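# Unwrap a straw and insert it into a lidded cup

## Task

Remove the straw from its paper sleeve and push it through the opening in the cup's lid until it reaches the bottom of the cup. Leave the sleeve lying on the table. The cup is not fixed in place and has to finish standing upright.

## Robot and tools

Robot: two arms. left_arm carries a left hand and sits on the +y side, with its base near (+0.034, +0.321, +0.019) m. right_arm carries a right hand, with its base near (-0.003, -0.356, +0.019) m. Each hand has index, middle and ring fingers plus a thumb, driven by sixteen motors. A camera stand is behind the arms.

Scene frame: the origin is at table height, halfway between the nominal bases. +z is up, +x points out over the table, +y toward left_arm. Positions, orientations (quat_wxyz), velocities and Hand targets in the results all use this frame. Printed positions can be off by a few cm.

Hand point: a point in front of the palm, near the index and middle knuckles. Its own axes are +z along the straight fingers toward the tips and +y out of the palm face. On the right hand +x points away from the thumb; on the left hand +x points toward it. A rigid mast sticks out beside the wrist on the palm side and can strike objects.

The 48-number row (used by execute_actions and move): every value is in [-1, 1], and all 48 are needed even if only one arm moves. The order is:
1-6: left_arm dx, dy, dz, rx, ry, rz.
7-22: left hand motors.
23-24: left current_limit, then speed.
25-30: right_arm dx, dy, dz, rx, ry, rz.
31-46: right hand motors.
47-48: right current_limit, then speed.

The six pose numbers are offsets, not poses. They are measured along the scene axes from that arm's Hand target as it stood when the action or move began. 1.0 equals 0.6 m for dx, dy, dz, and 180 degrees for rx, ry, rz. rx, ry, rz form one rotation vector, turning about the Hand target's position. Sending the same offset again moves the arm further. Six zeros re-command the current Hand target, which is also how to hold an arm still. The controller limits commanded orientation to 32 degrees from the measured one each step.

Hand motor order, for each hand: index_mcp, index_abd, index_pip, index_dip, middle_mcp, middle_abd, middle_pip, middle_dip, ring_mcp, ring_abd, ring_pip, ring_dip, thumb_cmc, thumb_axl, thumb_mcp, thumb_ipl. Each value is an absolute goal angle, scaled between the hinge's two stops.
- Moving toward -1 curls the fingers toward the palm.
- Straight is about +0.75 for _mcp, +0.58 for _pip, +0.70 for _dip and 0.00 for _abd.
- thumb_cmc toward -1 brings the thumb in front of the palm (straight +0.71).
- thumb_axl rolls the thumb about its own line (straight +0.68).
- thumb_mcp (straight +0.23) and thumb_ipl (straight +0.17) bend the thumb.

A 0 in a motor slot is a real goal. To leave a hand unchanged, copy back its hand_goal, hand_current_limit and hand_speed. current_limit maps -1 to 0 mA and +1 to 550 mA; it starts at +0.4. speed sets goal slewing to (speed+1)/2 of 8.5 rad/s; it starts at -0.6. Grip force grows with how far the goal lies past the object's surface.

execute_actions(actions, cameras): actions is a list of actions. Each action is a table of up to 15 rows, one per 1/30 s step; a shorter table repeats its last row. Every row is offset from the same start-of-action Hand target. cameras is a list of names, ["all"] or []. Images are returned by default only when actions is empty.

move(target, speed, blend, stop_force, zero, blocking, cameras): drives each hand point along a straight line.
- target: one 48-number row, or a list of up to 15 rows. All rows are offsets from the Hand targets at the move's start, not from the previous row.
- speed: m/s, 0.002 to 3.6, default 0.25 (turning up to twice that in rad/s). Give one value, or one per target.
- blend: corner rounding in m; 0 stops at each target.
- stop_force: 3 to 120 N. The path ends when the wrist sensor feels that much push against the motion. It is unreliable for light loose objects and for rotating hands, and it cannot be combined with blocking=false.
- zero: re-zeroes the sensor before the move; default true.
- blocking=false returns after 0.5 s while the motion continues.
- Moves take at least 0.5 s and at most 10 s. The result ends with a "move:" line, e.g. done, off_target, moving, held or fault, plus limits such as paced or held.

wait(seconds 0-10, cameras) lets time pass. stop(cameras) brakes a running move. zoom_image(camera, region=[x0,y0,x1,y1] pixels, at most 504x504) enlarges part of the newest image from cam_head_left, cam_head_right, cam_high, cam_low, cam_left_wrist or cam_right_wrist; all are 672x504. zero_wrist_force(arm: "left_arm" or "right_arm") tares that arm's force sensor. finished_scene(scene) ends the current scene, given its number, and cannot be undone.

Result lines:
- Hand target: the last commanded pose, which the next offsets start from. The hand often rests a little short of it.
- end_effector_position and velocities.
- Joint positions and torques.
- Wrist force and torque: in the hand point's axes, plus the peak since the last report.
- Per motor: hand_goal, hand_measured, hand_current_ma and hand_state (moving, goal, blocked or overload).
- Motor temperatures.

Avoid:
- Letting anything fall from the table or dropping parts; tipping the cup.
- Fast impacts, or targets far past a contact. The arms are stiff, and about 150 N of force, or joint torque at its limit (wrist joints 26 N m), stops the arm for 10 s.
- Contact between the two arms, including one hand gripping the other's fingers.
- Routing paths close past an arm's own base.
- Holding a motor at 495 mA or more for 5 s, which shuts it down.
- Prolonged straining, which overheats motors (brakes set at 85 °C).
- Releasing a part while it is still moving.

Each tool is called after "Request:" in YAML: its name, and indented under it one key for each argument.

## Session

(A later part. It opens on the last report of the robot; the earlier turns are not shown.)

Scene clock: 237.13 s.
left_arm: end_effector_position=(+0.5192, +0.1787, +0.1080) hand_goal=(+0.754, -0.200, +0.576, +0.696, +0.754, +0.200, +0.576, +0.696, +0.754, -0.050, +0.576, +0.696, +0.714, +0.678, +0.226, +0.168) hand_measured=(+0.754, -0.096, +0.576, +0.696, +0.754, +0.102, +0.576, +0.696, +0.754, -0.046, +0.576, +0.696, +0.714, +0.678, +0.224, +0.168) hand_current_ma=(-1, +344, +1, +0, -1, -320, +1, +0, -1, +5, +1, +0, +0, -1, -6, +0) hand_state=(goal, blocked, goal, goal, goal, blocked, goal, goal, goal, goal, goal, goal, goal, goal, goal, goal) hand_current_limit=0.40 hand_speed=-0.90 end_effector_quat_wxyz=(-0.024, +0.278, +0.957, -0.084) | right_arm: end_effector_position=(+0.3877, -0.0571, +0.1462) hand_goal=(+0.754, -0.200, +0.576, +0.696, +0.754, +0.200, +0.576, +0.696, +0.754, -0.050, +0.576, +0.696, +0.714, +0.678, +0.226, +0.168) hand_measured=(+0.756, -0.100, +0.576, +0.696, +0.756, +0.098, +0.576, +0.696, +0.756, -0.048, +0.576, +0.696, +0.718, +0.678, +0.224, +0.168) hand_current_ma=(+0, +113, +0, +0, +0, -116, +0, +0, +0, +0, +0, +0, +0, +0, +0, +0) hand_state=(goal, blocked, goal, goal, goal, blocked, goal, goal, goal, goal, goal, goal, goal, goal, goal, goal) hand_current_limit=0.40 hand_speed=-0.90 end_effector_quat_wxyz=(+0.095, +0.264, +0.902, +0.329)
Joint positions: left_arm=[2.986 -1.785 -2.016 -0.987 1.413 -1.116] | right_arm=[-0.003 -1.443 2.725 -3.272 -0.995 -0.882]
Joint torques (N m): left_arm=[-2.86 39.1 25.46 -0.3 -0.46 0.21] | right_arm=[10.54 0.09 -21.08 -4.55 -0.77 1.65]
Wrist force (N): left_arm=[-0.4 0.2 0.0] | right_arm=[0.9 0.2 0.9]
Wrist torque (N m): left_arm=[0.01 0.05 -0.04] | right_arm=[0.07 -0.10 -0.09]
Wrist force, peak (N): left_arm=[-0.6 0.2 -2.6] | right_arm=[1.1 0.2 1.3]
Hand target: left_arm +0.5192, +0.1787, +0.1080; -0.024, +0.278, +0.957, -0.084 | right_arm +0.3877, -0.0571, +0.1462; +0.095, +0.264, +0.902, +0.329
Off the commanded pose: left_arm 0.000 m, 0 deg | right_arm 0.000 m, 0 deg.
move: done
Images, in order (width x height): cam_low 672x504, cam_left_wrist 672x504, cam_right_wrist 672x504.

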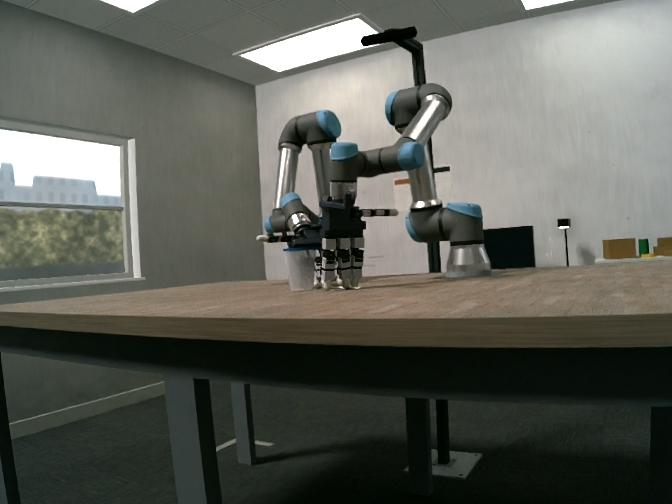

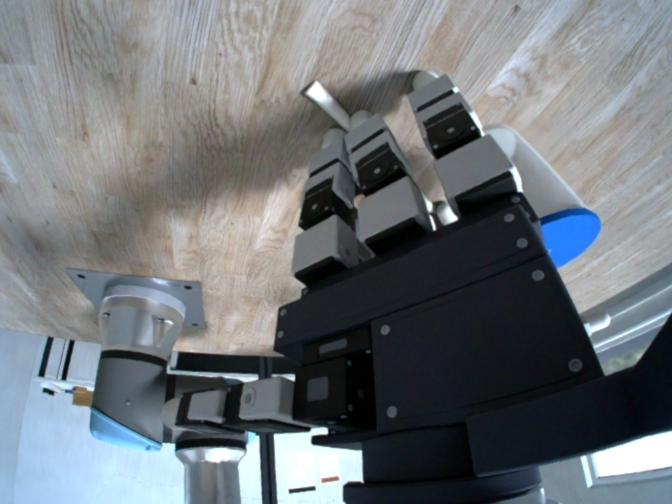

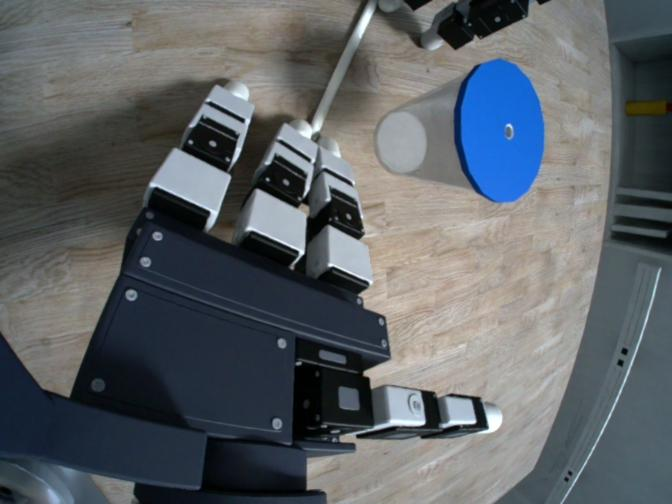

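Request:
move:
  target: [0,0,0.02,0,0,0,0.754,-0.2,0.576,0.696,0.754,0.2,0.576,0.696,0.754,-0.05,0.576,0.696,0.714,0.678,0.226,0.168,0.4,-0.9,0,0,0.02,0,0,0,0.754,-0.2,0.576,0.696,0.754,0.2,0.576,0.696,0.754,-0.05,0.576,0.696,0.714,0.678,0.226,0.168,0.4,-0.9]
  speed: 0.04

Request:
move:
  target: [0.0184,0.0278,0,0,0,0,0.754,-0.2,0.576,0.696,0.754,0.2,0.576,0.696,0.754,-0.05,0.576,0.696,0.714,0.678,0.226,0.168,0.4,-0.9,0,0,0,0,0,0,0.754,-0.2,0.576,0.696,0.754,0.2,0.576,0.696,0.754,-0.05,0.576,0.696,0.714,0.678,0.226,0.168,0.4,-0.9]
  speed: 0.04
  cameras: ["cam_left_wrist","cam_right_wrist","cam_low"]

Request:
zoom_image:
  camera: "cam_right_wrist"
  region: [250, 0, 418, 126]

Request:
zoom_image:
  camera: "cam_left_wrist"
  region: [285, 40, 453, 166]

Request:
zoom_image:
  camera: "cam_low"
  region: [290, 250, 390, 300]

Scene clock: 245.13 s.
left_arm: end_effector_position=(+0.5192, +0.1787, +0.1199) hand_goal=(+0.754, -0.200, +0.576, +0.696, +0.754, +0.200, +0.576, +0.696, +0.754, -0.050, +0.576, +0.696, +0.714, +0.678, +0.226, +0.168) hand_measured=(+0.754, -0.096, +0.576, +0.696, +0.754, +0.102, +0.576, +0.696, +0.754, -0.046, +0.576, +0.696, +0.714, +0.678, +0.224, +0.168) hand_current_ma=(-1, +344, +1, +0, -1, -319, +1, +0, -1, +5, +1, +0, +0, -1, -6, +0) hand_state=(goal, blocked, goal, goal, goal, blocked, goal, goal, goal, goal, goal, goal, goal, goal, goal, goal) hand_current_limit=0.40 hand_speed=-0.90 end_effector_quat_wxyz=(-0.024, +0.278, +0.957, -0.084) | right_arm: end_effector_position=(+0.3876, -0.0571, +0.1582) hand_goal=(+0.754, -0.200, +0.576, +0.696, +0.754, +0.200, +0.576, +0.696, +0.754, -0.050, +0.576, +0.696, +0.714, +0.678, +0.226, +0.168) hand_measured=(+0.756, -0.100, +0.576, +0.696, +0.756, +0.098, +0.576, +0.696, +0.756, -0.048, +0.576, +0.696, +0.718, +0.678, +0.224, +0.168) hand_current_ma=(+0, +112, +0, +0, +0, -116, +0, +0, +0, +0, +0, +0, +0, +0, +0, +0) hand_state=(goal, blocked, goal, goal, goal, blocked, goal, goal, goal, goal, goal, goal, goal, goal, goal, goal) hand_current_limit=0.40 hand_speed=-0.90 end_effector_quat_wxyz=(+0.095, +0.264, +0.902, +0.329)
Joint positions: left_arm=[2.986 -1.767 -2.001 -1.02 1.413 -1.116] | right_arm=[-0.003 -1.508 2.716 -3.198 -0.995 -0.882]
Joint torques (N m): left_arm=[-6.89 38.76 25.99 -0.11 0.21 -0.81] | right_arm=[-9.88 -27.89 -22.38 -1.25 2.27 -1.42]
Wrist force (N): left_arm=[-0.4 0.1 0.0] | right_arm=[0.8 0.4 0.8]
Wrist torque (N m): left_arm=[-0.02 0.05 -0.03] | right_arm=[0.12 -0.11 -0.05]
Wrist force, peak (N): left_arm=[-0.6 0.3 0.0] | right_arm=[0.7 0.4 1.4]
Hand target: left_arm +0.5192, +0.1787, +0.1200; -0.024, +0.278, +0.957, -0.084 | right_arm +0.3877, -0.0571, +0.1582; +0.095, +0.264, +0.902, +0.329
Off the commanded pose: left_arm 0.000 m, 0 deg | right_arm 0.000 m, 0 deg.
move: done

Scene clock: 246.10 s.
left_arm: end_effector_position=(+0.5301, +0.1952, +0.1200) hand_goal=(+0.754, -0.200, +0.576, +0.696, +0.754, +0.200, +0.576, +0.696, +0.754, -0.050, +0.576, +0.696, +0.714, +0.678, +0.226, +0.168) hand_measured=(+0.754, -0.096, +0.576, +0.696, +0.754, +0.102, +0.576, +0.696, +0.754, -0.046, +0.576, +0.696, +0.714, +0.678, +0.224, +0.168) hand_current_ma=(-1, +344, +1, +0, -1, -319, +1, +0, -1, +5, +1, +0, +0, -1, -6, +0) hand_state=(goal, blocked, goal, goal, goal, blocked, goal, goal, goal, goal, goal, goal, goal, goal, goal, goal) hand_current_limit=0.40 hand_speed=-0.90 end_effector_quat_wxyz=(-0.024, +0.278, +0.957, -0.084) | right_arm: end_effector_position=(+0.3877, -0.0571, +0.1582) hand_goal=(+0.754, -0.200, +0.576, +0.696, +0.754, +0.200, +0.576, +0.696, +0.754, -0.050, +0.576, +0.696, +0.714, +0.678, +0.226, +0.168) hand_measured=(+0.756, -0.100, +0.576, +0.696, +0.756, +0.098, +0.576, +0.696, +0.756, -0.048, +0.576, +0.696, +0.718, +0.678, +0.224, +0.168) hand_current_ma=(+0, +112, +0, +0, +0, -116, +0, +0, +0, +0, +0, +0, +0, +0, +0, +0) hand_state=(goal, blocked, goal, goal, goal, blocked, goal, goal, goal, goal, goal, goal, goal, goal, goal, goal) hand_current_limit=0.40 hand_speed=-0.90 end_effector_quat_wxyz=(+0.095, +0.264, +0.902, +0.329)
Joint positions: left_arm=[3.021 -1.775 -1.988 -1.03 1.416 -1.081] | right_arm=[-0.003 -1.509 2.716 -3.197 -0.995 -0.882]
Joint torques (N m): left_arm=[11.59 20.85 24.28 -0.04 1.12 1.86] | right_arm=[-10.25 -25.77 -22.23 -0.77 0.8 -1.39]
Wrist force (N): left_arm=[-0.2 0.4 -0.1] | right_arm=[0.9 0.2 0.8]
Wrist torque (N m): left_arm=[0.03 0.03 -0.03] | right_arm=[0.12 -0.11 -0.04]
Wrist force, peak (N): left_arm=[-0.5 0.4 0.2] | right_arm=[1.2 0.6 1.2]
Hand target: left_arm +0.5302, +0.1953, +0.1200; -0.024, +0.278, +0.957, -0.084 | right_arm +0.3877, -0.0571, +0.1582; +0.095, +0.264, +0.902, +0.329
Off the commanded pose: left_arm 0.000 m, 0 deg | right_arm 0.000 m, 0 deg.
move: done
Images, in order (width x height): cam_low 672x504, cam_left_wrist 672x504, cam_right_wrist 672x504.

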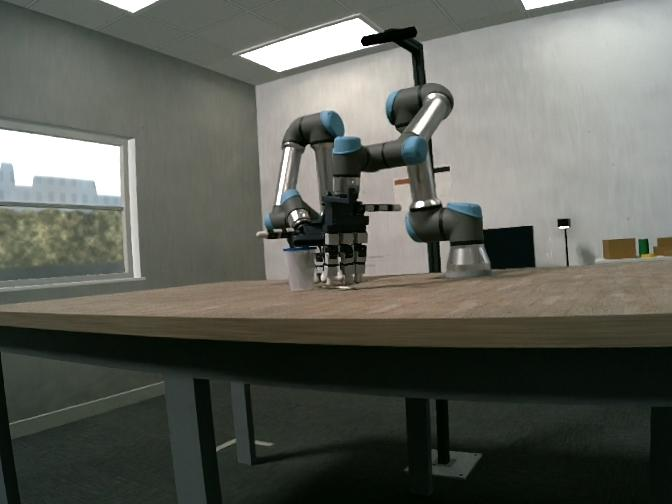

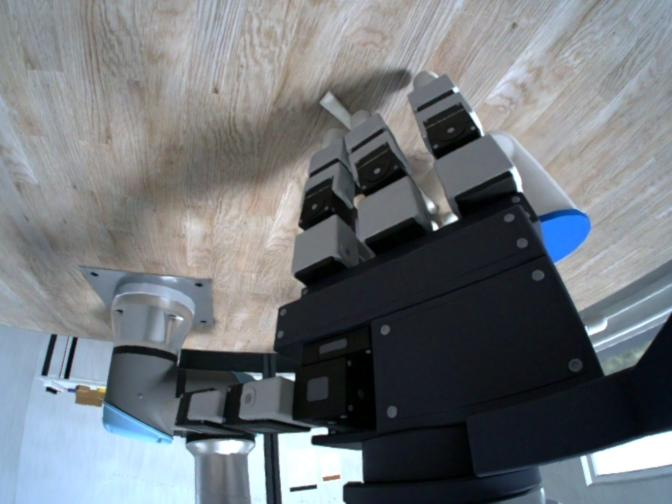

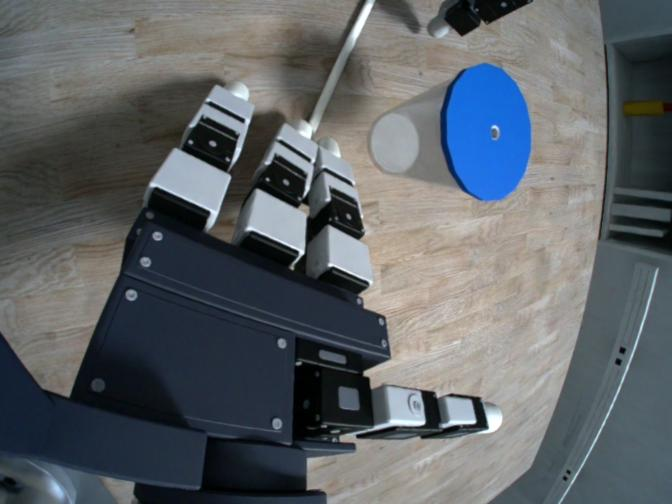

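Scaled by 3.000 from the camera's 672x504 image, which has a finer 960x720 frame.

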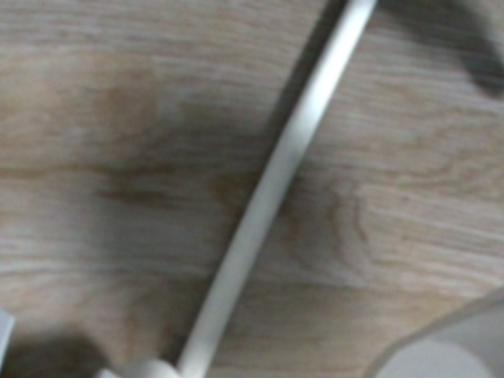

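Scaled by 3.000 from the camera's 672x504 image, which has a finer 960x720 frame.

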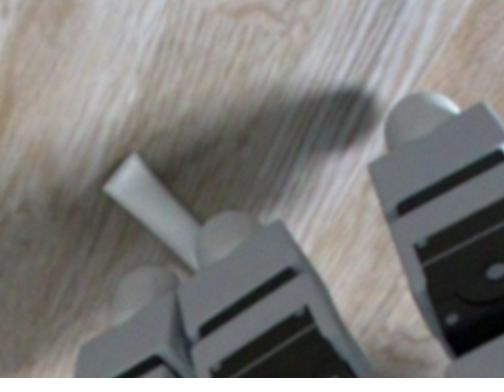

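Scaled by 5.040 from the camera's 672x504 image, which has a finer 960x720 frame.

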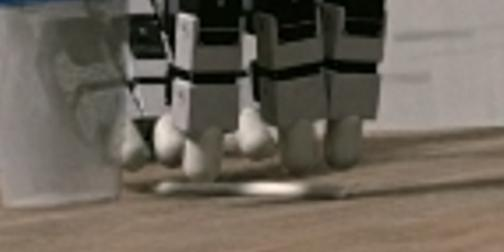

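Request:
move:
  target:
    - [0,0,0.0,0,0,0,0.754,0.05,0.576,0.696,0.754,0.0,0.576,0.696,0.754,-0.05,0.576,0.696,0.714,0.678,0.226,0.168,0.4,-0.6,0,0,0.0,0,0,0,0.754,0.05,0.576,0.696,0.754,-0.2,0.576,0.696,0.754,-0.3,0.576,0.696,0.714,0.678,0.226,0.168,0.4,-0.6]
    - [0,0,0.0,0,0,0,0.754,-0.4,0.576,0.696,0.754,0.0,0.576,0.696,0.754,-0.05,0.576,0.696,0.714,0.678,0.226,0.168,0.4,-0.8,0,0,0.0,0,0,0,0.754,-0.6,0.576,0.696,0.754,-0.2,0.576,0.696,0.754,-0.3,0.576,0.696,0.714,0.678,0.226,0.168,0.4,-0.8]
  speed: 0.04
  cameras: ["cam_left_wrist","cam_right_wrist"]

Request:
zoom_image:
  camera: "cam_right_wrist"
  region: [200, 60, 368, 186]

Request:
zoom_image:
  camera: "cam_left_wrist"
  region: [285, 60, 453, 186]

Scene clock: 274.10 s.
left_arm: end_effector_position=(+0.5302, +0.1953, +0.1200) hand_goal=(+0.754, -0.400, +0.576, +0.696, +0.754, +0.000, +0.576, +0.696, +0.754, -0.050, +0.576, +0.696, +0.714, +0.678, +0.226, +0.168) hand_measured=(+0.754, -0.232, +0.576, +0.696, +0.754, -0.032, +0.576, +0.696, +0.754, -0.046, +0.576, +0.696, +0.714, +0.678, +0.224, +0.168) hand_current_ma=(-1, +385, +1, +0, -1, -84, +1, +0, -1, +5, +1, +0, +0, -1, -6, +0) hand_state=(goal, blocked, goal, goal, goal, blocked, goal, goal, goal, goal, goal, goal, goal, goal, goal, goal) hand_current_limit=0.40 hand_speed=-0.80 end_effector_quat_wxyz=(-0.024, +0.278, +0.957, -0.084) | right_arm: end_effector_position=(+0.3877, -0.0571, +0.1582) hand_goal=(+0.754, -0.600, +0.576, +0.696, +0.754, -0.200, +0.576, +0.696, +0.754, -0.300, +0.576, +0.696, +0.714, +0.678, +0.226, +0.168) hand_measured=(+0.756, -0.434, +0.576, +0.696, +0.756, -0.252, +0.576, +0.696, +0.756, -0.296, +0.576, +0.696, +0.718, +0.678, +0.224, +0.168) hand_current_ma=(+0, +307, +0, +0, +0, -30, +0, +0, +0, +0, +0, +0, +0, +0, +0, +0) hand_state=(goal, blocked, goal, goal, goal, blocked, goal, goal, goal, goal, goal, goal, goal, goal, goal, goal) hand_current_limit=0.40 hand_speed=-0.80 end_effector_quat_wxyz=(+0.095, +0.264, +0.902, +0.329)
Joint positions: left_arm=[3.021 -1.776 -1.988 -1.03 1.416 -1.081] | right_arm=[-0.003 -1.509 2.716 -3.197 -0.995 -0.882]
Joint torques (N m): left_arm=[9.92 21.66 23.49 -0.15 0.69 2.04] | right_arm=[-10.17 -26.02 -22.26 -0.89 -0.75 -1.21]
Wrist force (N): left_arm=[-0.3 0.2 0.1] | right_arm=[0.6 0.2 1.0]
Wrist torque (N m): left_arm=[-0.02 0.05 -0.03] | right_arm=[0.09 -0.10 -0.08]
Wrist force, peak (N): left_arm=[-0.5 0.2 0.1] | right_arm=[1.4 0.2 1.0]
Hand target: left_arm +0.5302, +0.1953, +0.1200; -0.024, +0.278, +0.957, -0.084 | right_arm +0.3877, -0.0571, +0.1582; +0.095, +0.264, +0.902, +0.329
Off the commanded pose: left_arm 0.000 m, 0 deg | right_arm 0.000 m, 0 deg.
move: done
Images, in order (width x height): cam_left_wrist 672x504, cam_right_wrist 672x504.

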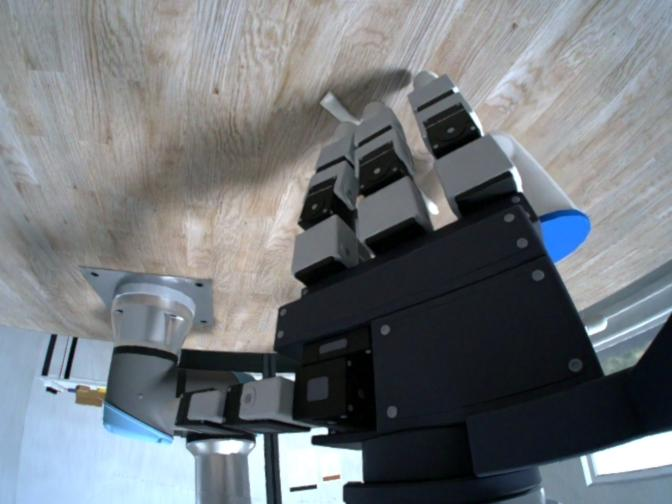

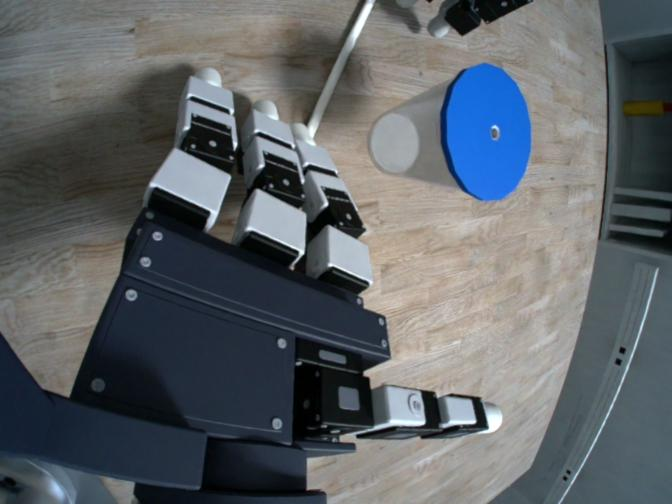

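Scaled by 3.000 from the camera's 672x504 image, which has a finer 960x720 frame.

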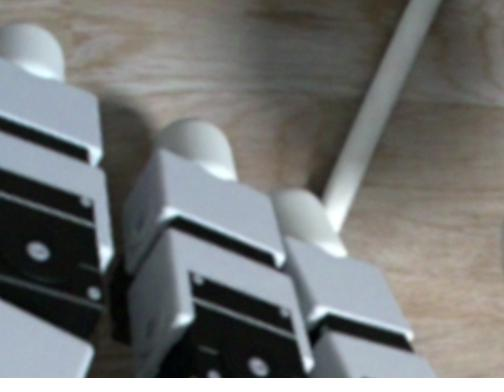

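Scaled by 3.000 from the camera's 672x504 image, which has a finer 960x720 frame.

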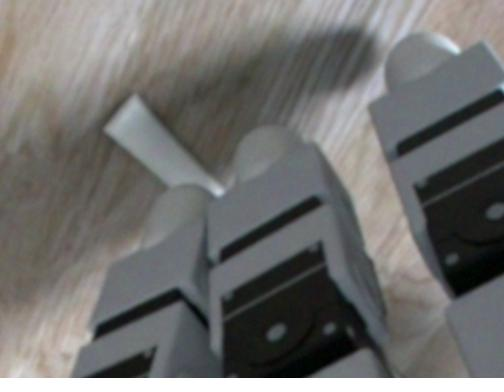

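Request:
move:
  target:
    - [0,0,0,0,0,0,0.754,0,0.576,0.696,0.754,0,0.576,0.696,0.754,0,0.576,0.696,0.714,0.678,0.226,0.168,0.4,-0.6,0,0,0,0,0,0,0.754,0,0.576,0.696,0.754,0,0.576,0.696,0.754,0,0.576,0.696,0.714,0.678,0.226,0.168,0.4,-0.6]
    - [0,0.05,0.3,0,0,0,0.754,0,0.576,0.696,0.754,0,0.576,0.696,0.754,0,0.576,0.696,0.714,0.678,0.226,0.168,0.4,-0.6,-0.0333,-0.0833,0.2833,0,0,0,0.754,0,0.576,0.696,0.754,0,0.576,0.696,0.754,0,0.576,0.696,0.714,0.678,0.226,0.168,0.4,-0.6]
    - [0,0.05,0.3,-0.3287,-0.0707,0.4534,0.754,0,0.576,0.696,0.754,0,0.576,0.696,0.754,0,0.576,0.696,0.714,0.678,0.226,0.168,0.4,-0.6,-0.0333,-0.0833,0.2833,-0.6156,-0.1325,0.3399,0.754,0,0.576,0.696,0.754,0,0.576,0.696,0.754,0,0.576,0.696,0.714,0.678,0.226,0.168,0.4,-0.6]
  speed: [0.1,0.25,0.4]
  blend: [0,0.05,0]
  cameras: ["cam_head_left","cam_high","cam_left_wrist","cam_right_wrist"]

Scene clock: 387.80 s.
left_arm: end_effector_position=(+0.5302, +0.2253, +0.3000) hand_goal=(+0.754, +0.000, +0.576, +0.696, +0.754, +0.000, +0.576, +0.696, +0.754, +0.000, +0.576, +0.696, +0.714, +0.678, +0.226, +0.168) hand_measured=(+0.748, -0.002, +0.576, +0.696, +0.748, -0.002, +0.576, +0.696, +0.748, -0.002, +0.576, +0.696, +0.708, +0.678, +0.224, +0.168) hand_current_ma=(-15, -4, +0, +0, -16, -3, +0, +0, -14, -3, +0, +0, -13, -1, -7, +0) hand_state=(goal, goal, goal, goal, goal, goal, goal, goal, goal, goal, goal, goal, goal, goal, goal, goal) hand_current_limit=0.40 hand_speed=-0.60 end_effector_quat_wxyz=(+0.255, -0.400, +0.742, -0.473) | right_arm: end_effector_position=(+0.3677, -0.1071, +0.3282) hand_goal=(+0.754, +0.000, +0.576, +0.696, +0.754, +0.000, +0.576, +0.696, +0.754, +0.000, +0.576, +0.696, +0.714, +0.678, +0.226, +0.168) hand_measured=(+0.748, -0.004, +0.576, +0.696, +0.748, -0.004, +0.576, +0.696, +0.746, -0.002, +0.576, +0.696, +0.708, +0.678, +0.224, +0.168) hand_current_ma=(-1, +0, +0, +0, -1, +0, +0, +0, -1, +0, +0, +0, +0, +0, +0, +0) hand_state=(goal, goal, goal, goal, goal, goal, goal, goal, goal, goal, goal, goal, goal, goal, goal, goal) hand_current_limit=0.40 hand_speed=-0.60 end_effector_quat_wxyz=(+0.255, -0.401, +0.742, -0.473)
Joint positions: left_arm=[3.527 -1.427 -2.259 -0.171 0.701 -2.555] | right_arm=[0.64 -1.745 2.158 -2.624 -2.588 -2.29]
Joint torques (N m): left_arm=[11.3 6.45 11.39 5.15 0.37 -1.98] | right_arm=[10.75 0.25 -9.83 -4.18 -2.89 -1.64]
Wrist force (N): left_arm=[0.2 1.6 0.2] | right_arm=[-1.5 -1.6 0.8]
Wrist torque (N m): left_arm=[-0.01 0.00 0.05] | right_arm=[-0.60 0.28 -0.06]
Wrist force, peak (N): left_arm=[0.3 1.6 0.3] | right_arm=[-1.6 -1.9 1.1]
Hand target: left_arm +0.5302, +0.2253, +0.3000; +0.255, -0.400, +0.742, -0.473 | right_arm +0.3677, -0.1071, +0.3282; +0.256, -0.401, +0.742, -0.473
Off the commanded pose: left_arm 0.000 m, 0 deg | right_arm 0.000 m, 0 deg.
move: done
Images, in order (width x height): cam_head_left 672x504, cam_high 672x504, cam_left_wrist 672x504, cam_right_wrist 672x504.

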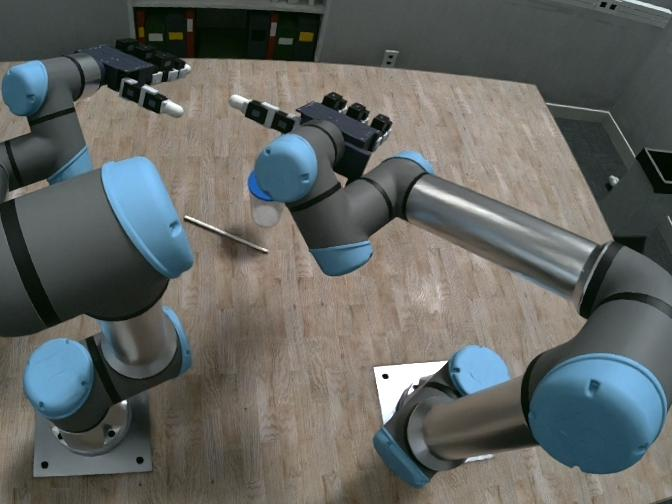

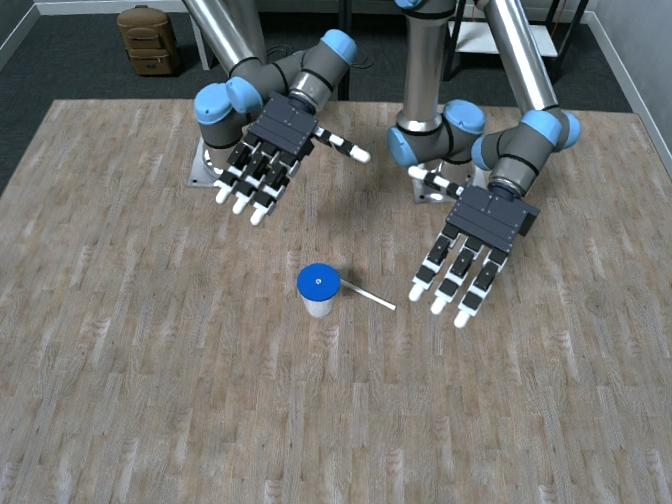

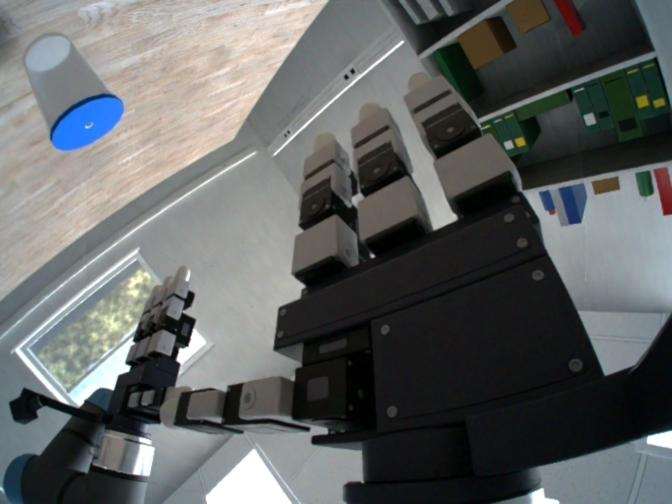

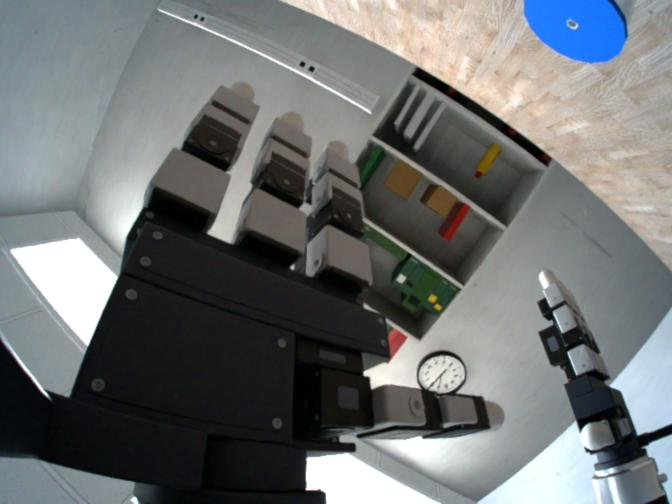

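Request:
move:
  target:
    - [0,0,0,0,0,0,0.404,0,-0.747,0.786,0.404,0,-0.747,0.786,0.754,0,0.576,0.696,-0.671,0.678,-0.001,-0.079,0.4,-0.4,0,0,0,0,0,0,0.404,0,-0.747,0.786,0.754,0,0.576,0.696,0.754,0,0.576,0.696,-0.5,0.678,-0.001,-0.079,0.4,-0.4]
    - [-0.0663,-0.1877,-0.33,0,0,0,0.404,0,-0.747,0.786,0.404,0,-0.747,0.786,0.754,0,0.576,0.696,-0.671,0.678,-0.001,-0.079,0.4,-0.4,0.0622,0.0417,-0.377,0,0,0,0.404,0,-0.747,0.786,0.754,0,0.576,0.696,0.754,0,0.576,0.696,-0.5,0.678,-0.001,-0.079,0.4,-0.4]
  speed: 0.2
  cameras: ["all"]

Request:
zoom_image:
  camera: "cam_right_wrist"
  region: [300, 180, 468, 306]

Request:
zoom_image:
  camera: "cam_left_wrist"
  region: [200, 180, 368, 306]

Scene clock: 397.10 s.
left_arm: end_effector_position=(+0.4904, +0.1127, +0.1020) hand_goal=(+0.404, +0.000, -0.746, +0.786, +0.404, +0.000, -0.746, +0.786, +0.754, +0.000, +0.576, +0.696, -0.670, +0.678, +0.000, -0.078) hand_measured=(+0.400, -0.002, -0.740, +0.784, +0.400, -0.002, -0.740, +0.784, +0.748, -0.002, +0.576, +0.696, -0.668, +0.678, +0.002, -0.076) hand_current_ma=(-7, -4, +11, -4, -8, -3, +12, -5, -16, -3, +0, +0, +6, -1, +3, +5) hand_state=(goal, goal, goal, goal, goal, goal, goal, goal, goal, goal, goal, goal, goal, goal, goal, goal) hand_current_limit=0.40 hand_speed=-0.40 end_effector_quat_wxyz=(+0.255, -0.400, +0.742, -0.473) | right_arm: end_effector_position=(+0.4050, -0.0821, +0.1021) hand_goal=(+0.404, +0.000, -0.746, +0.786, +0.754, +0.000, +0.576, +0.696, +0.754, +0.000, +0.576, +0.696, -0.500, +0.678, +0.000, -0.078) hand_measured=(+0.520, +0.080, -0.862, +0.784, +0.746, -0.004, +0.576, +0.696, +0.746, -0.002, +0.576, +0.696, -0.498, +0.678, +0.002, -0.076) hand_current_ma=(+219, +71, -196, +0, -1, +0, +0, +0, -1, +0, +0, +0, +0, +0, +0, +0) hand_state=(blocked, blocked, blocked, goal, goal, goal, goal, goal, goal, goal, goal, goal, goal, goal, goal, goal) hand_current_limit=0.40 hand_speed=-0.40 end_effector_quat_wxyz=(+0.255, -0.401, +0.742, -0.473)
Joint positions: left_arm=[3.225 -1.974 -2.501 0.785 0.945 -2.797] | right_arm=[0.635 -1.168 2.309 -3.359 -2.585 -2.298]
Joint torques (N m): left_arm=[-10.08 19.24 14.05 5.28 0.56 -2.24] | right_arm=[-13.22 9.4 -11.67 3.82 6.88 -3.33]
Wrist force (N): left_arm=[0.1 1.5 0.0] | right_arm=[5.9 -40.5 -22.7]
Wrist torque (N m): left_arm=[0.09 0.05 -0.02] | right_arm=[0.91 -0.42 1.60]
Wrist force, peak (N): left_arm=[0.6 2.0 0.3] | right_arm=[5.9 -41.2 -22.4]
Hand target: left_arm +0.4904, +0.1127, +0.1020; +0.255, -0.400, +0.742, -0.473 | right_arm +0.4050, -0.0821, +0.1020; +0.256, -0.401, +0.742, -0.473
Off the commanded pose: left_arm 0.000 m, 0 deg | right_arm 0.000 m, 0 deg.
move: done

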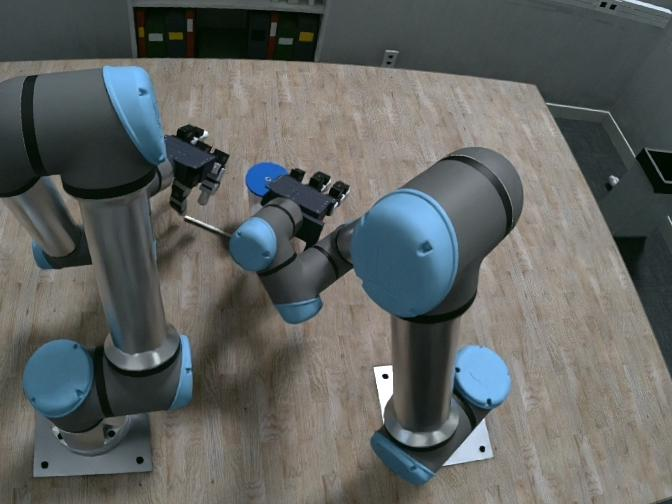

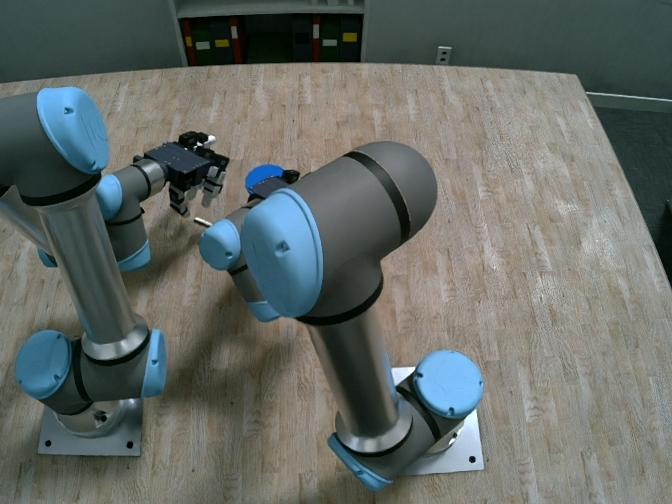

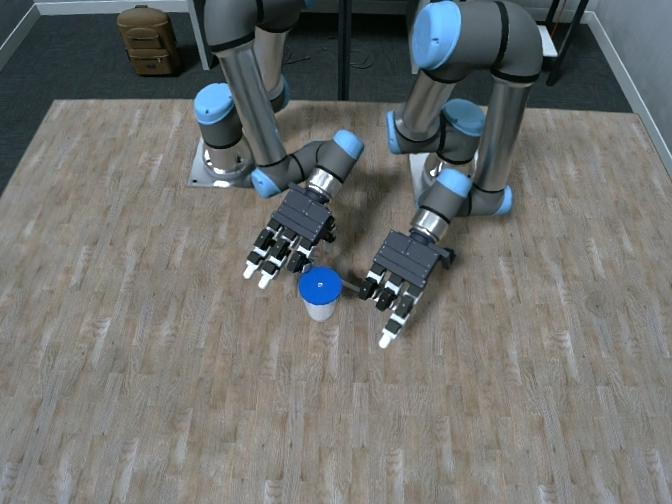

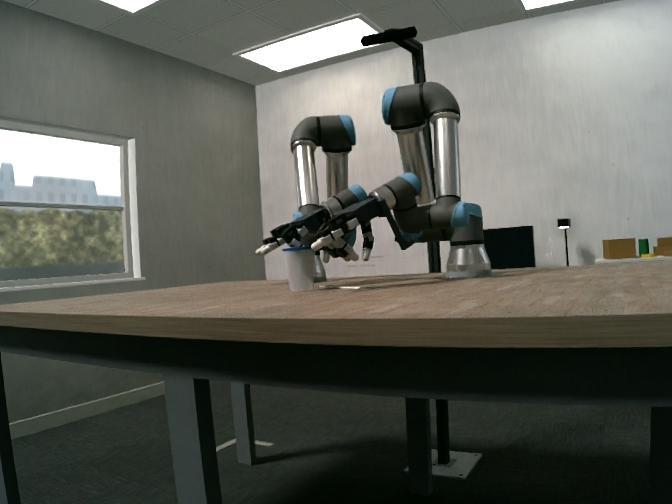

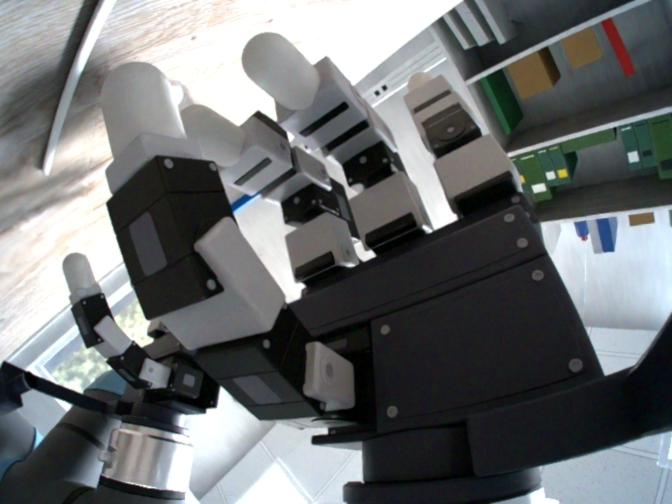

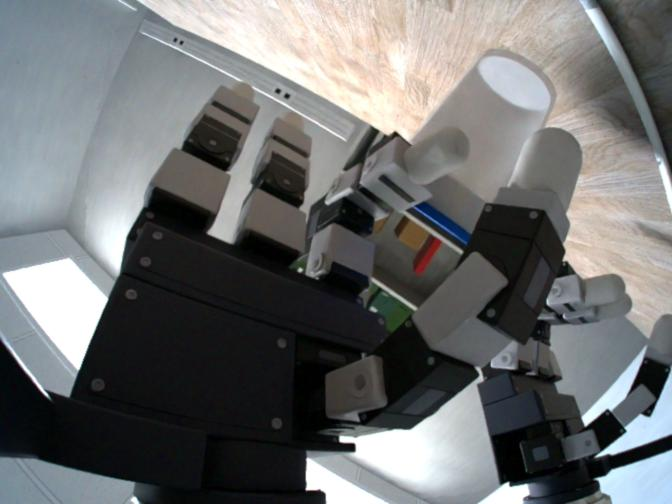

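Scaled by 3.000 from the camera's 672x504 image, which has a finer 960x720 frame.

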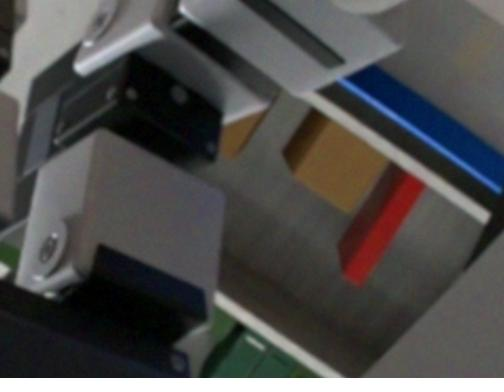

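Scaled by 3.000 from the camera's 672x504 image, which has a finer 960x720 frame.

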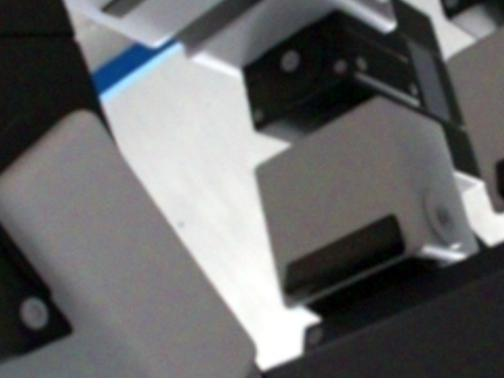

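Request:
move:
  target:
    - [0.0663,0.22,0.33,0,0,0,0.404,0,-0.747,0.786,0.404,0,-0.747,0.786,0.754,0,0.576,0.696,-0.671,0.678,-0.001,-0.079,0.4,-0.4,0,0,0.15,0,0,0,0.404,0,-0.747,0.786,0.754,0,0.576,0.696,0.754,0,0.576,0.696,-0.5,0.678,-0.001,-0.079,0.4,-0.4]
    - [0.0663,0.22,0.33,0,0,0,0.404,0,-0.747,0.786,0.404,0,-0.747,0.786,0.754,0,0.576,0.696,-0.671,0.678,-0.001,-0.079,0.4,-0.4,-0.135,0.2567,0.0833,0,0,0,0.404,0,-0.747,0.786,0.754,0,0.576,0.696,0.754,0,0.576,0.696,-0.5,0.678,-0.001,-0.079,0.4,-0.4]
    - [0.0663,0.22,0.33,0,0,0,0.404,0,-0.747,0.786,0.404,0,-0.747,0.786,0.754,0,0.576,0.696,-0.671,0.678,-0.001,-0.079,0.4,-0.4,-0.135,0.2567,0.0,0,0,0,0.754,0,0.576,0.696,0.754,0,0.576,0.696,0.754,0,0.576,0.696,0.714,0.678,0.226,0.168,0.4,-0.4]
  speed: 0.25
  blend: [0.03,0.02,0]
  cameras: ["cam_head_left","cam_head_right","cam_high","cam_low"]

Scene clock: 418.83 s.
left_arm: end_effector_position=(+0.5302, +0.2447, +0.3000) hand_goal=(+0.404, +0.000, -0.746, +0.786, +0.404, +0.000, -0.746, +0.786, +0.754, +0.000, +0.576, +0.696, -0.670, +0.678, +0.000, -0.078) hand_measured=(+0.400, -0.002, -0.740, +0.784, +0.400, -0.002, -0.740, +0.784, +0.748, -0.002, +0.576, +0.696, -0.668, +0.678, +0.002, -0.076) hand_current_ma=(-7, -4, +11, -4, -8, -3, +12, -5, -16, -3, +0, +0, +6, -1, +3, +5) hand_state=(goal, goal, goal, goal, goal, goal, goal, goal, goal, goal, goal, goal, goal, goal, goal, goal) hand_current_limit=0.40 hand_speed=-0.40 end_effector_quat_wxyz=(+0.255, -0.400, +0.742, -0.473) | right_arm: end_effector_position=(+0.3518, +0.0154, +0.1673) hand_goal=(+0.404, +0.000, -0.746, +0.786, +0.754, +0.000, +0.576, +0.696, +0.754, +0.000, +0.576, +0.696, -0.500, +0.678, +0.000, -0.078) hand_measured=(+0.400, +0.002, -0.746, +0.784, +0.746, -0.002, +0.576, +0.696, +0.744, -0.002, +0.576, +0.696, -0.500, +0.678, +0.002, -0.076) hand_current_ma=(+0, +0, +0, +0, -1, +0, +0, +0, -1, +0, +0, +0, +0, +0, +0, +0) hand_state=(goal, goal, goal, goal, goal, goal, goal, goal, goal, goal, goal, goal, goal, goal, goal, goal) hand_current_limit=0.40 hand_speed=-0.40 end_effector_quat_wxyz=(+0.272, -0.412, +0.733, -0.469)
Joint positions: left_arm=[3.578 -1.419 -2.258 -0.223 0.663 -2.5] | right_arm=[0.879 -1.33 2.156 -2.738 -2.689 -1.934]
Joint torques (N m): left_arm=[10.75 23.18 27.62 0.05 -2.91 1.99] | right_arm=[-11.54 -40.21 -5.32 -4.07 0.68 -0.67]
Wrist force (N): left_arm=[0.1 1.3 0.2] | right_arm=[-0.3 -2.8 1.4]
Wrist torque (N m): left_arm=[0.03 0.04 -0.11] | right_arm=[-0.75 0.17 0.04]
Wrist force, peak (N): left_arm=[0.7 2.3 0.4] | right_arm=[6.1 -41.4 -22.8]
Hand target: left_arm +0.5302, +0.2447, +0.3000; +0.255, -0.400, +0.742, -0.473 | right_arm +0.3518, +0.0154, +0.1673; +0.272, -0.412, +0.733, -0.469 (not the last commanded pose)
Off the commanded pose: left_arm 0.000 m, 0 deg | right_arm 0.091 m, 3 deg.
led back after a hold (right arm): the arm was led back toward your command in small steps, so it may still be short of it.
move: held (right_arm; a check stopped the path); path passed 1 of 3 targets; target 3's new numbers were not sent; limits=held
pose unreachable (right arm): on one or more control steps of this call, first in action 0 (counted from 0), this arm could not follow its commanded pose, so it was not sent that pose on those steps. It may still have moved: this result reports where it is.
cause: moving toward the commanded pose would bring a part of the arm too close to another arm (a part of this arm just beyond joint 5 (wrist 2) and a part of the left arm just beyond its joint 2 (shoulder lift), at the place that arm is still heading or pushing toward).
Images, in order (width x height): cam_head_left 672x504, cam_head_right 672x504, cam_high 672x504, cam_low 672x504.

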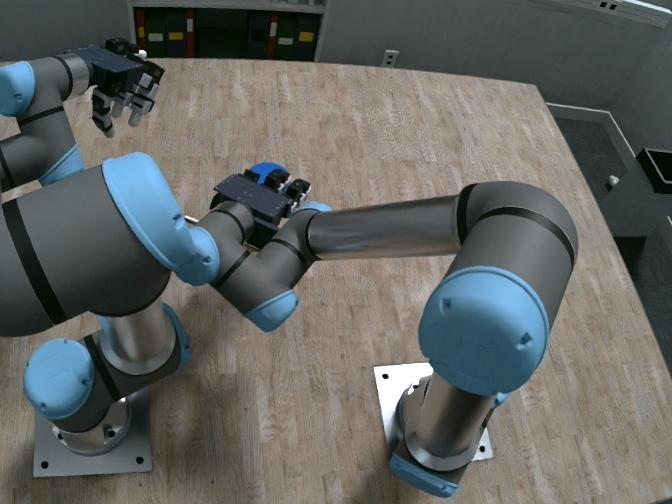

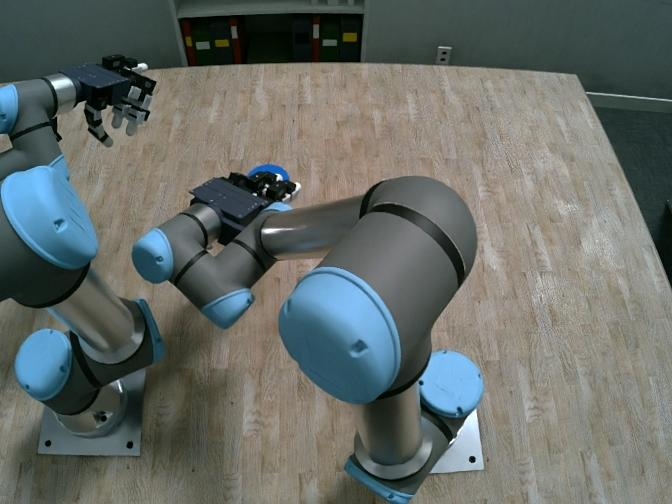

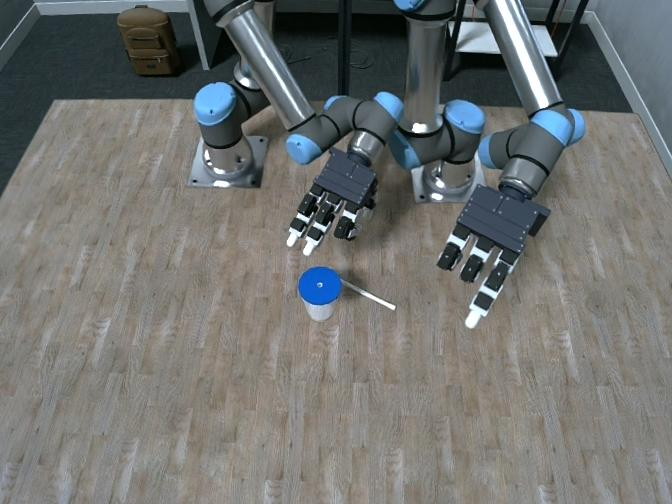

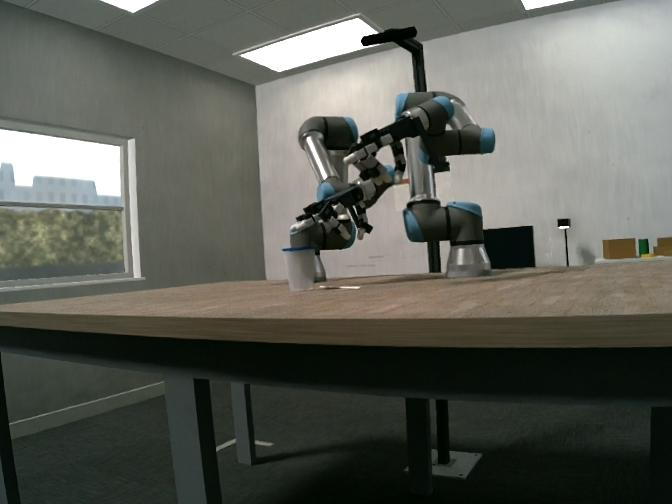

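Request:
move:
  target:
    - [0,0,0,0,0,0,0.404,0,-0.747,0.786,0.404,0,-0.747,0.786,0.754,0,0.576,0.696,-0.671,0.678,-0.001,-0.079,0.4,-0.4,0,0,0,0,0,0,0.754,0,0.576,0.696,0.754,0,0.576,0.696,0.754,0,0.576,0.696,-0.5,0.678,-0.001,-0.079,0.4,-0.4]
    - [0,0,0,0,0,0,0.404,0,-0.747,0.786,0.404,0,-0.747,0.786,0.754,0,0.576,0.696,-0.671,0.678,-0.001,-0.079,0.4,-0.4,0.0303,0.041,0.138,0.1903,0.3105,-0.0094,0.754,0,0.576,0.696,0.754,0,0.576,0.696,0.754,0,0.576,0.696,-0.5,0.678,-0.001,-0.079,0.4,-0.4]
    - [0,0,0,0,0,0,0.404,0,-0.747,0.786,0.404,0,-0.747,0.786,0.754,0,0.576,0.696,-0.671,0.678,-0.001,-0.079,0.4,-0.4,0.0528,0.0287,-0.042,0.1903,0.3105,-0.0094,0.754,0,0.576,0.696,0.754,0,0.576,0.696,0.754,0,0.576,0.696,-0.5,0.678,-0.001,-0.079,0.4,-0.4]
  speed: 0.3
  blend: [0,0,0]
  cameras: ["cam_head_left","cam_high","cam_right_wrist"]

Scene clock: 449.30 s.
left_arm: end_effector_position=(+0.5302, +0.2447, +0.3000) hand_goal=(+0.404, +0.000, -0.746, +0.786, +0.404, +0.000, -0.746, +0.786, +0.754, +0.000, +0.576, +0.696, -0.670, +0.678, +0.000, -0.078) hand_measured=(+0.400, -0.002, -0.740, +0.784, +0.400, -0.002, -0.740, +0.784, +0.748, -0.002, +0.576, +0.696, -0.668, +0.678, +0.002, -0.076) hand_current_ma=(-7, -4, +11, -4, -8, -3, +12, -5, -16, -3, +0, +0, +6, -1, +3, +5) hand_state=(goal, goal, goal, goal, goal, goal, goal, goal, goal, goal, goal, goal, goal, goal, goal, goal) hand_current_limit=0.40 hand_speed=-0.40 end_effector_quat_wxyz=(+0.255, -0.400, +0.742, -0.473) | right_arm: end_effector_position=(+0.3807, +0.0327, +0.1604) hand_goal=(+0.754, +0.000, +0.576, +0.696, +0.754, +0.000, +0.576, +0.696, +0.754, +0.000, +0.576, +0.696, -0.500, +0.678, +0.000, -0.078) hand_measured=(+0.976, +0.012, +0.506, +0.698, +0.954, -0.004, +0.572, +0.696, +0.752, -0.002, +0.576, +0.696, -0.500, +0.678, -0.002, -0.078) hand_current_ma=(+385, +2, -71, +0, +385, +0, +0, +0, +0, +0, +0, +0, +0, +0, +0, +0) hand_state=(blocked, goal, blocked, goal, blocked, goal, goal, goal, goal, goal, goal, goal, goal, goal, goal, goal) hand_current_limit=0.40 hand_speed=-0.40 end_effector_quat_wxyz=(+0.001, -0.475, +0.880, -0.001)
Joint positions: left_arm=[3.578 -1.419 -2.258 -0.223 0.663 -2.5] | right_arm=[0.389 -1.34 1.889 -2.122 -1.574 -2.176]
Joint torques (N m): left_arm=[8.9 23.6 26.45 0.37 -2.8 1.89] | right_arm=[-0.39 -25.72 -18.48 -0.47 0.38 0.13]
Wrist force (N): left_arm=[0.3 1.7 0.1] | right_arm=[2.8 6.2 -29.1]
Wrist torque (N m): left_arm=[0.09 0.02 -0.11] | right_arm=[3.53 -0.37 0.27]
Wrist force, peak (N): left_arm=[0.2 1.7 0.4] | right_arm=[5.0 36.2 -131.0]
Hand target: left_arm +0.5302, +0.2447, +0.3000; +0.255, -0.400, +0.742, -0.473 | right_arm +0.3807, +0.0327, +0.1604; +0.001, -0.475, +0.880, -0.001 (not the last commanded pose)
Off the commanded pose: left_arm 0.000 m, 0 deg | right_arm 0.018 m, 0 deg.
FORCE FAULT: contact force on the right arm reached its limit, and that arm stopped. The contact can be on any part of that arm, not only on its tool. That arm's remaining commands of this call were not run. That arm is still stopped at the end of this call. That arm stays stopped for about 10 more seconds. Until then a move that you send moves the other arm only, and its call returns only when the move has ended. Once the stop has ended, the next robot result says so. If the stop ends while you think or write, that arm runs what you send next, counted from a new Hand target: where the arm stands when the stop ends. While its stop runs, that arm, its gripper or tool too, takes no new command. Until it ends, the stop uses up actions while you think or wait. An arm that is not stopped still takes commands.
move: fault (right_arm)
Images, in order (width x height): cam_head_left 672x504, cam_high 672x504, cam_right_wrist 672x504.

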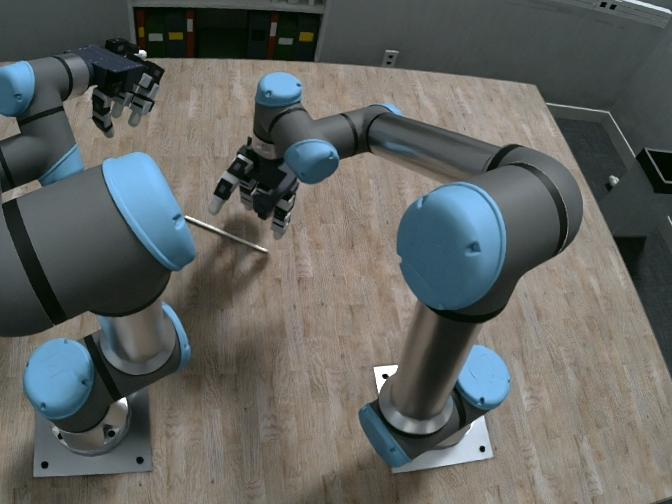

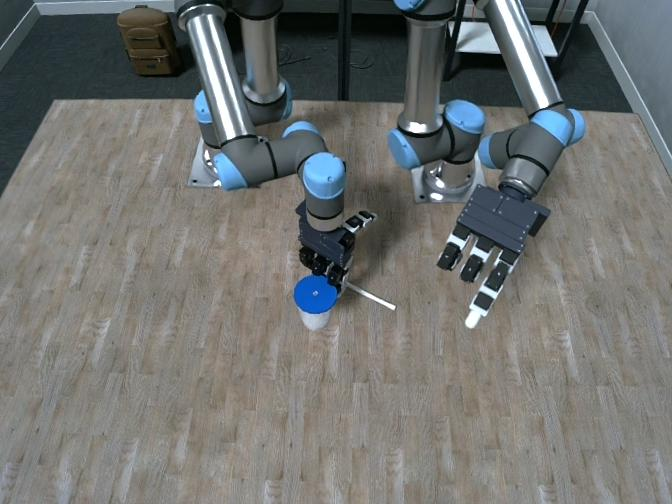

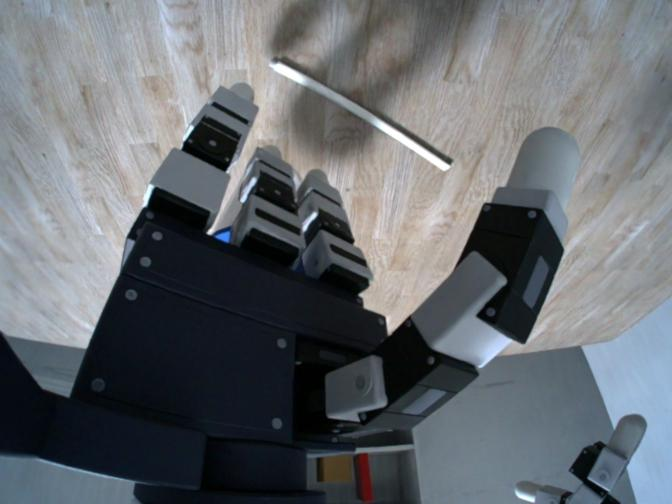

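Request:
wait:
  seconds: 1

Scene clock: 466.77 s.
left_arm: end_effector_position=(+0.5302, +0.2447, +0.3000) hand_goal=(+0.404, +0.000, -0.746, +0.786, +0.404, +0.000, -0.746, +0.786, +0.754, +0.000, +0.576, +0.696, -0.670, +0.678, +0.000, -0.078) hand_measured=(+0.400, -0.002, -0.740, +0.784, +0.400, -0.002, -0.740, +0.784, +0.748, -0.002, +0.576, +0.696, -0.668, +0.678, +0.002, -0.076) hand_current_ma=(-7, -4, +11, -4, -8, -3, +12, -5, -16, -3, +0, +0, +6, -1, +3, +5) hand_state=(goal, goal, goal, goal, goal, goal, goal, goal, goal, goal, goal, goal, goal, goal, goal, goal) hand_current_limit=0.40 hand_speed=-0.40 end_effector_quat_wxyz=(+0.255, -0.400, +0.742, -0.473) | right_arm: end_effector_position=(+0.3807, +0.0327, +0.1605) hand_goal=(+0.754, +0.000, +0.576, +0.696, +0.754, +0.000, +0.576, +0.696, +0.754, +0.000, +0.576, +0.696, -0.500, +0.678, +0.000, -0.078) hand_measured=(+0.974, +0.012, +0.506, +0.698, +0.954, -0.004, +0.572, +0.696, +0.752, -0.002, +0.576, +0.696, -0.500, +0.678, -0.002, -0.078) hand_current_ma=(+385, +2, -70, +0, +385, +0, +0, +0, +0, +0, +0, +0, +0, +0, +0, +0) hand_state=(blocked, goal, blocked, goal, blocked, goal, goal, goal, goal, goal, goal, goal, goal, goal, goal, goal) hand_current_limit=0.40 hand_speed=-0.40 end_effector_quat_wxyz=(+0.001, -0.475, +0.880, -0.001)
Joint positions: left_arm=[3.578 -1.419 -2.258 -0.223 0.663 -2.5] | right_arm=[0.389 -1.34 1.889 -2.122 -1.574 -2.176]
Joint torques (N m): left_arm=[9.57 23.04 26.59 0.51 -2.66 1.98] | right_arm=[-0.34 -5.04 -8.46 3.14 0.16 0.1]
Wrist force (N): left_arm=[0.0 1.3 0.2] | right_arm=[2.5 5.7 -29.2]
Wrist torque (N m): left_arm=[0.05 0.06 -0.13] | right_arm=[3.49 -0.31 0.24]
Wrist force, peak (N): left_arm=[0.4 1.8 0.4] | right_arm=[2.5 5.7 -29.6]
Hand target: left_arm +0.5302, +0.2447, +0.3000; +0.255, -0.400, +0.742, -0.473 | right_arm +0.3807, +0.0327, +0.1604; +0.001, -0.475, +0.880, -0.001 (not the last commanded pose)
Off the commanded pose: left_arm 0.000 m, 0 deg | right_arm 0.019 m, 0 deg.
FORCE FAULT, CONTINUED: the right arm's stop, for the force fault that an earlier result reported, is over. The rest of the stop counts as 20 of the actions that you can send in this scene. During its stop the right arm's controller moved it back a little. That arm's target is now where it stood when the stop ended, not its last command. That arm accepts commands again.
wait: 1.00 s; at rest from the start


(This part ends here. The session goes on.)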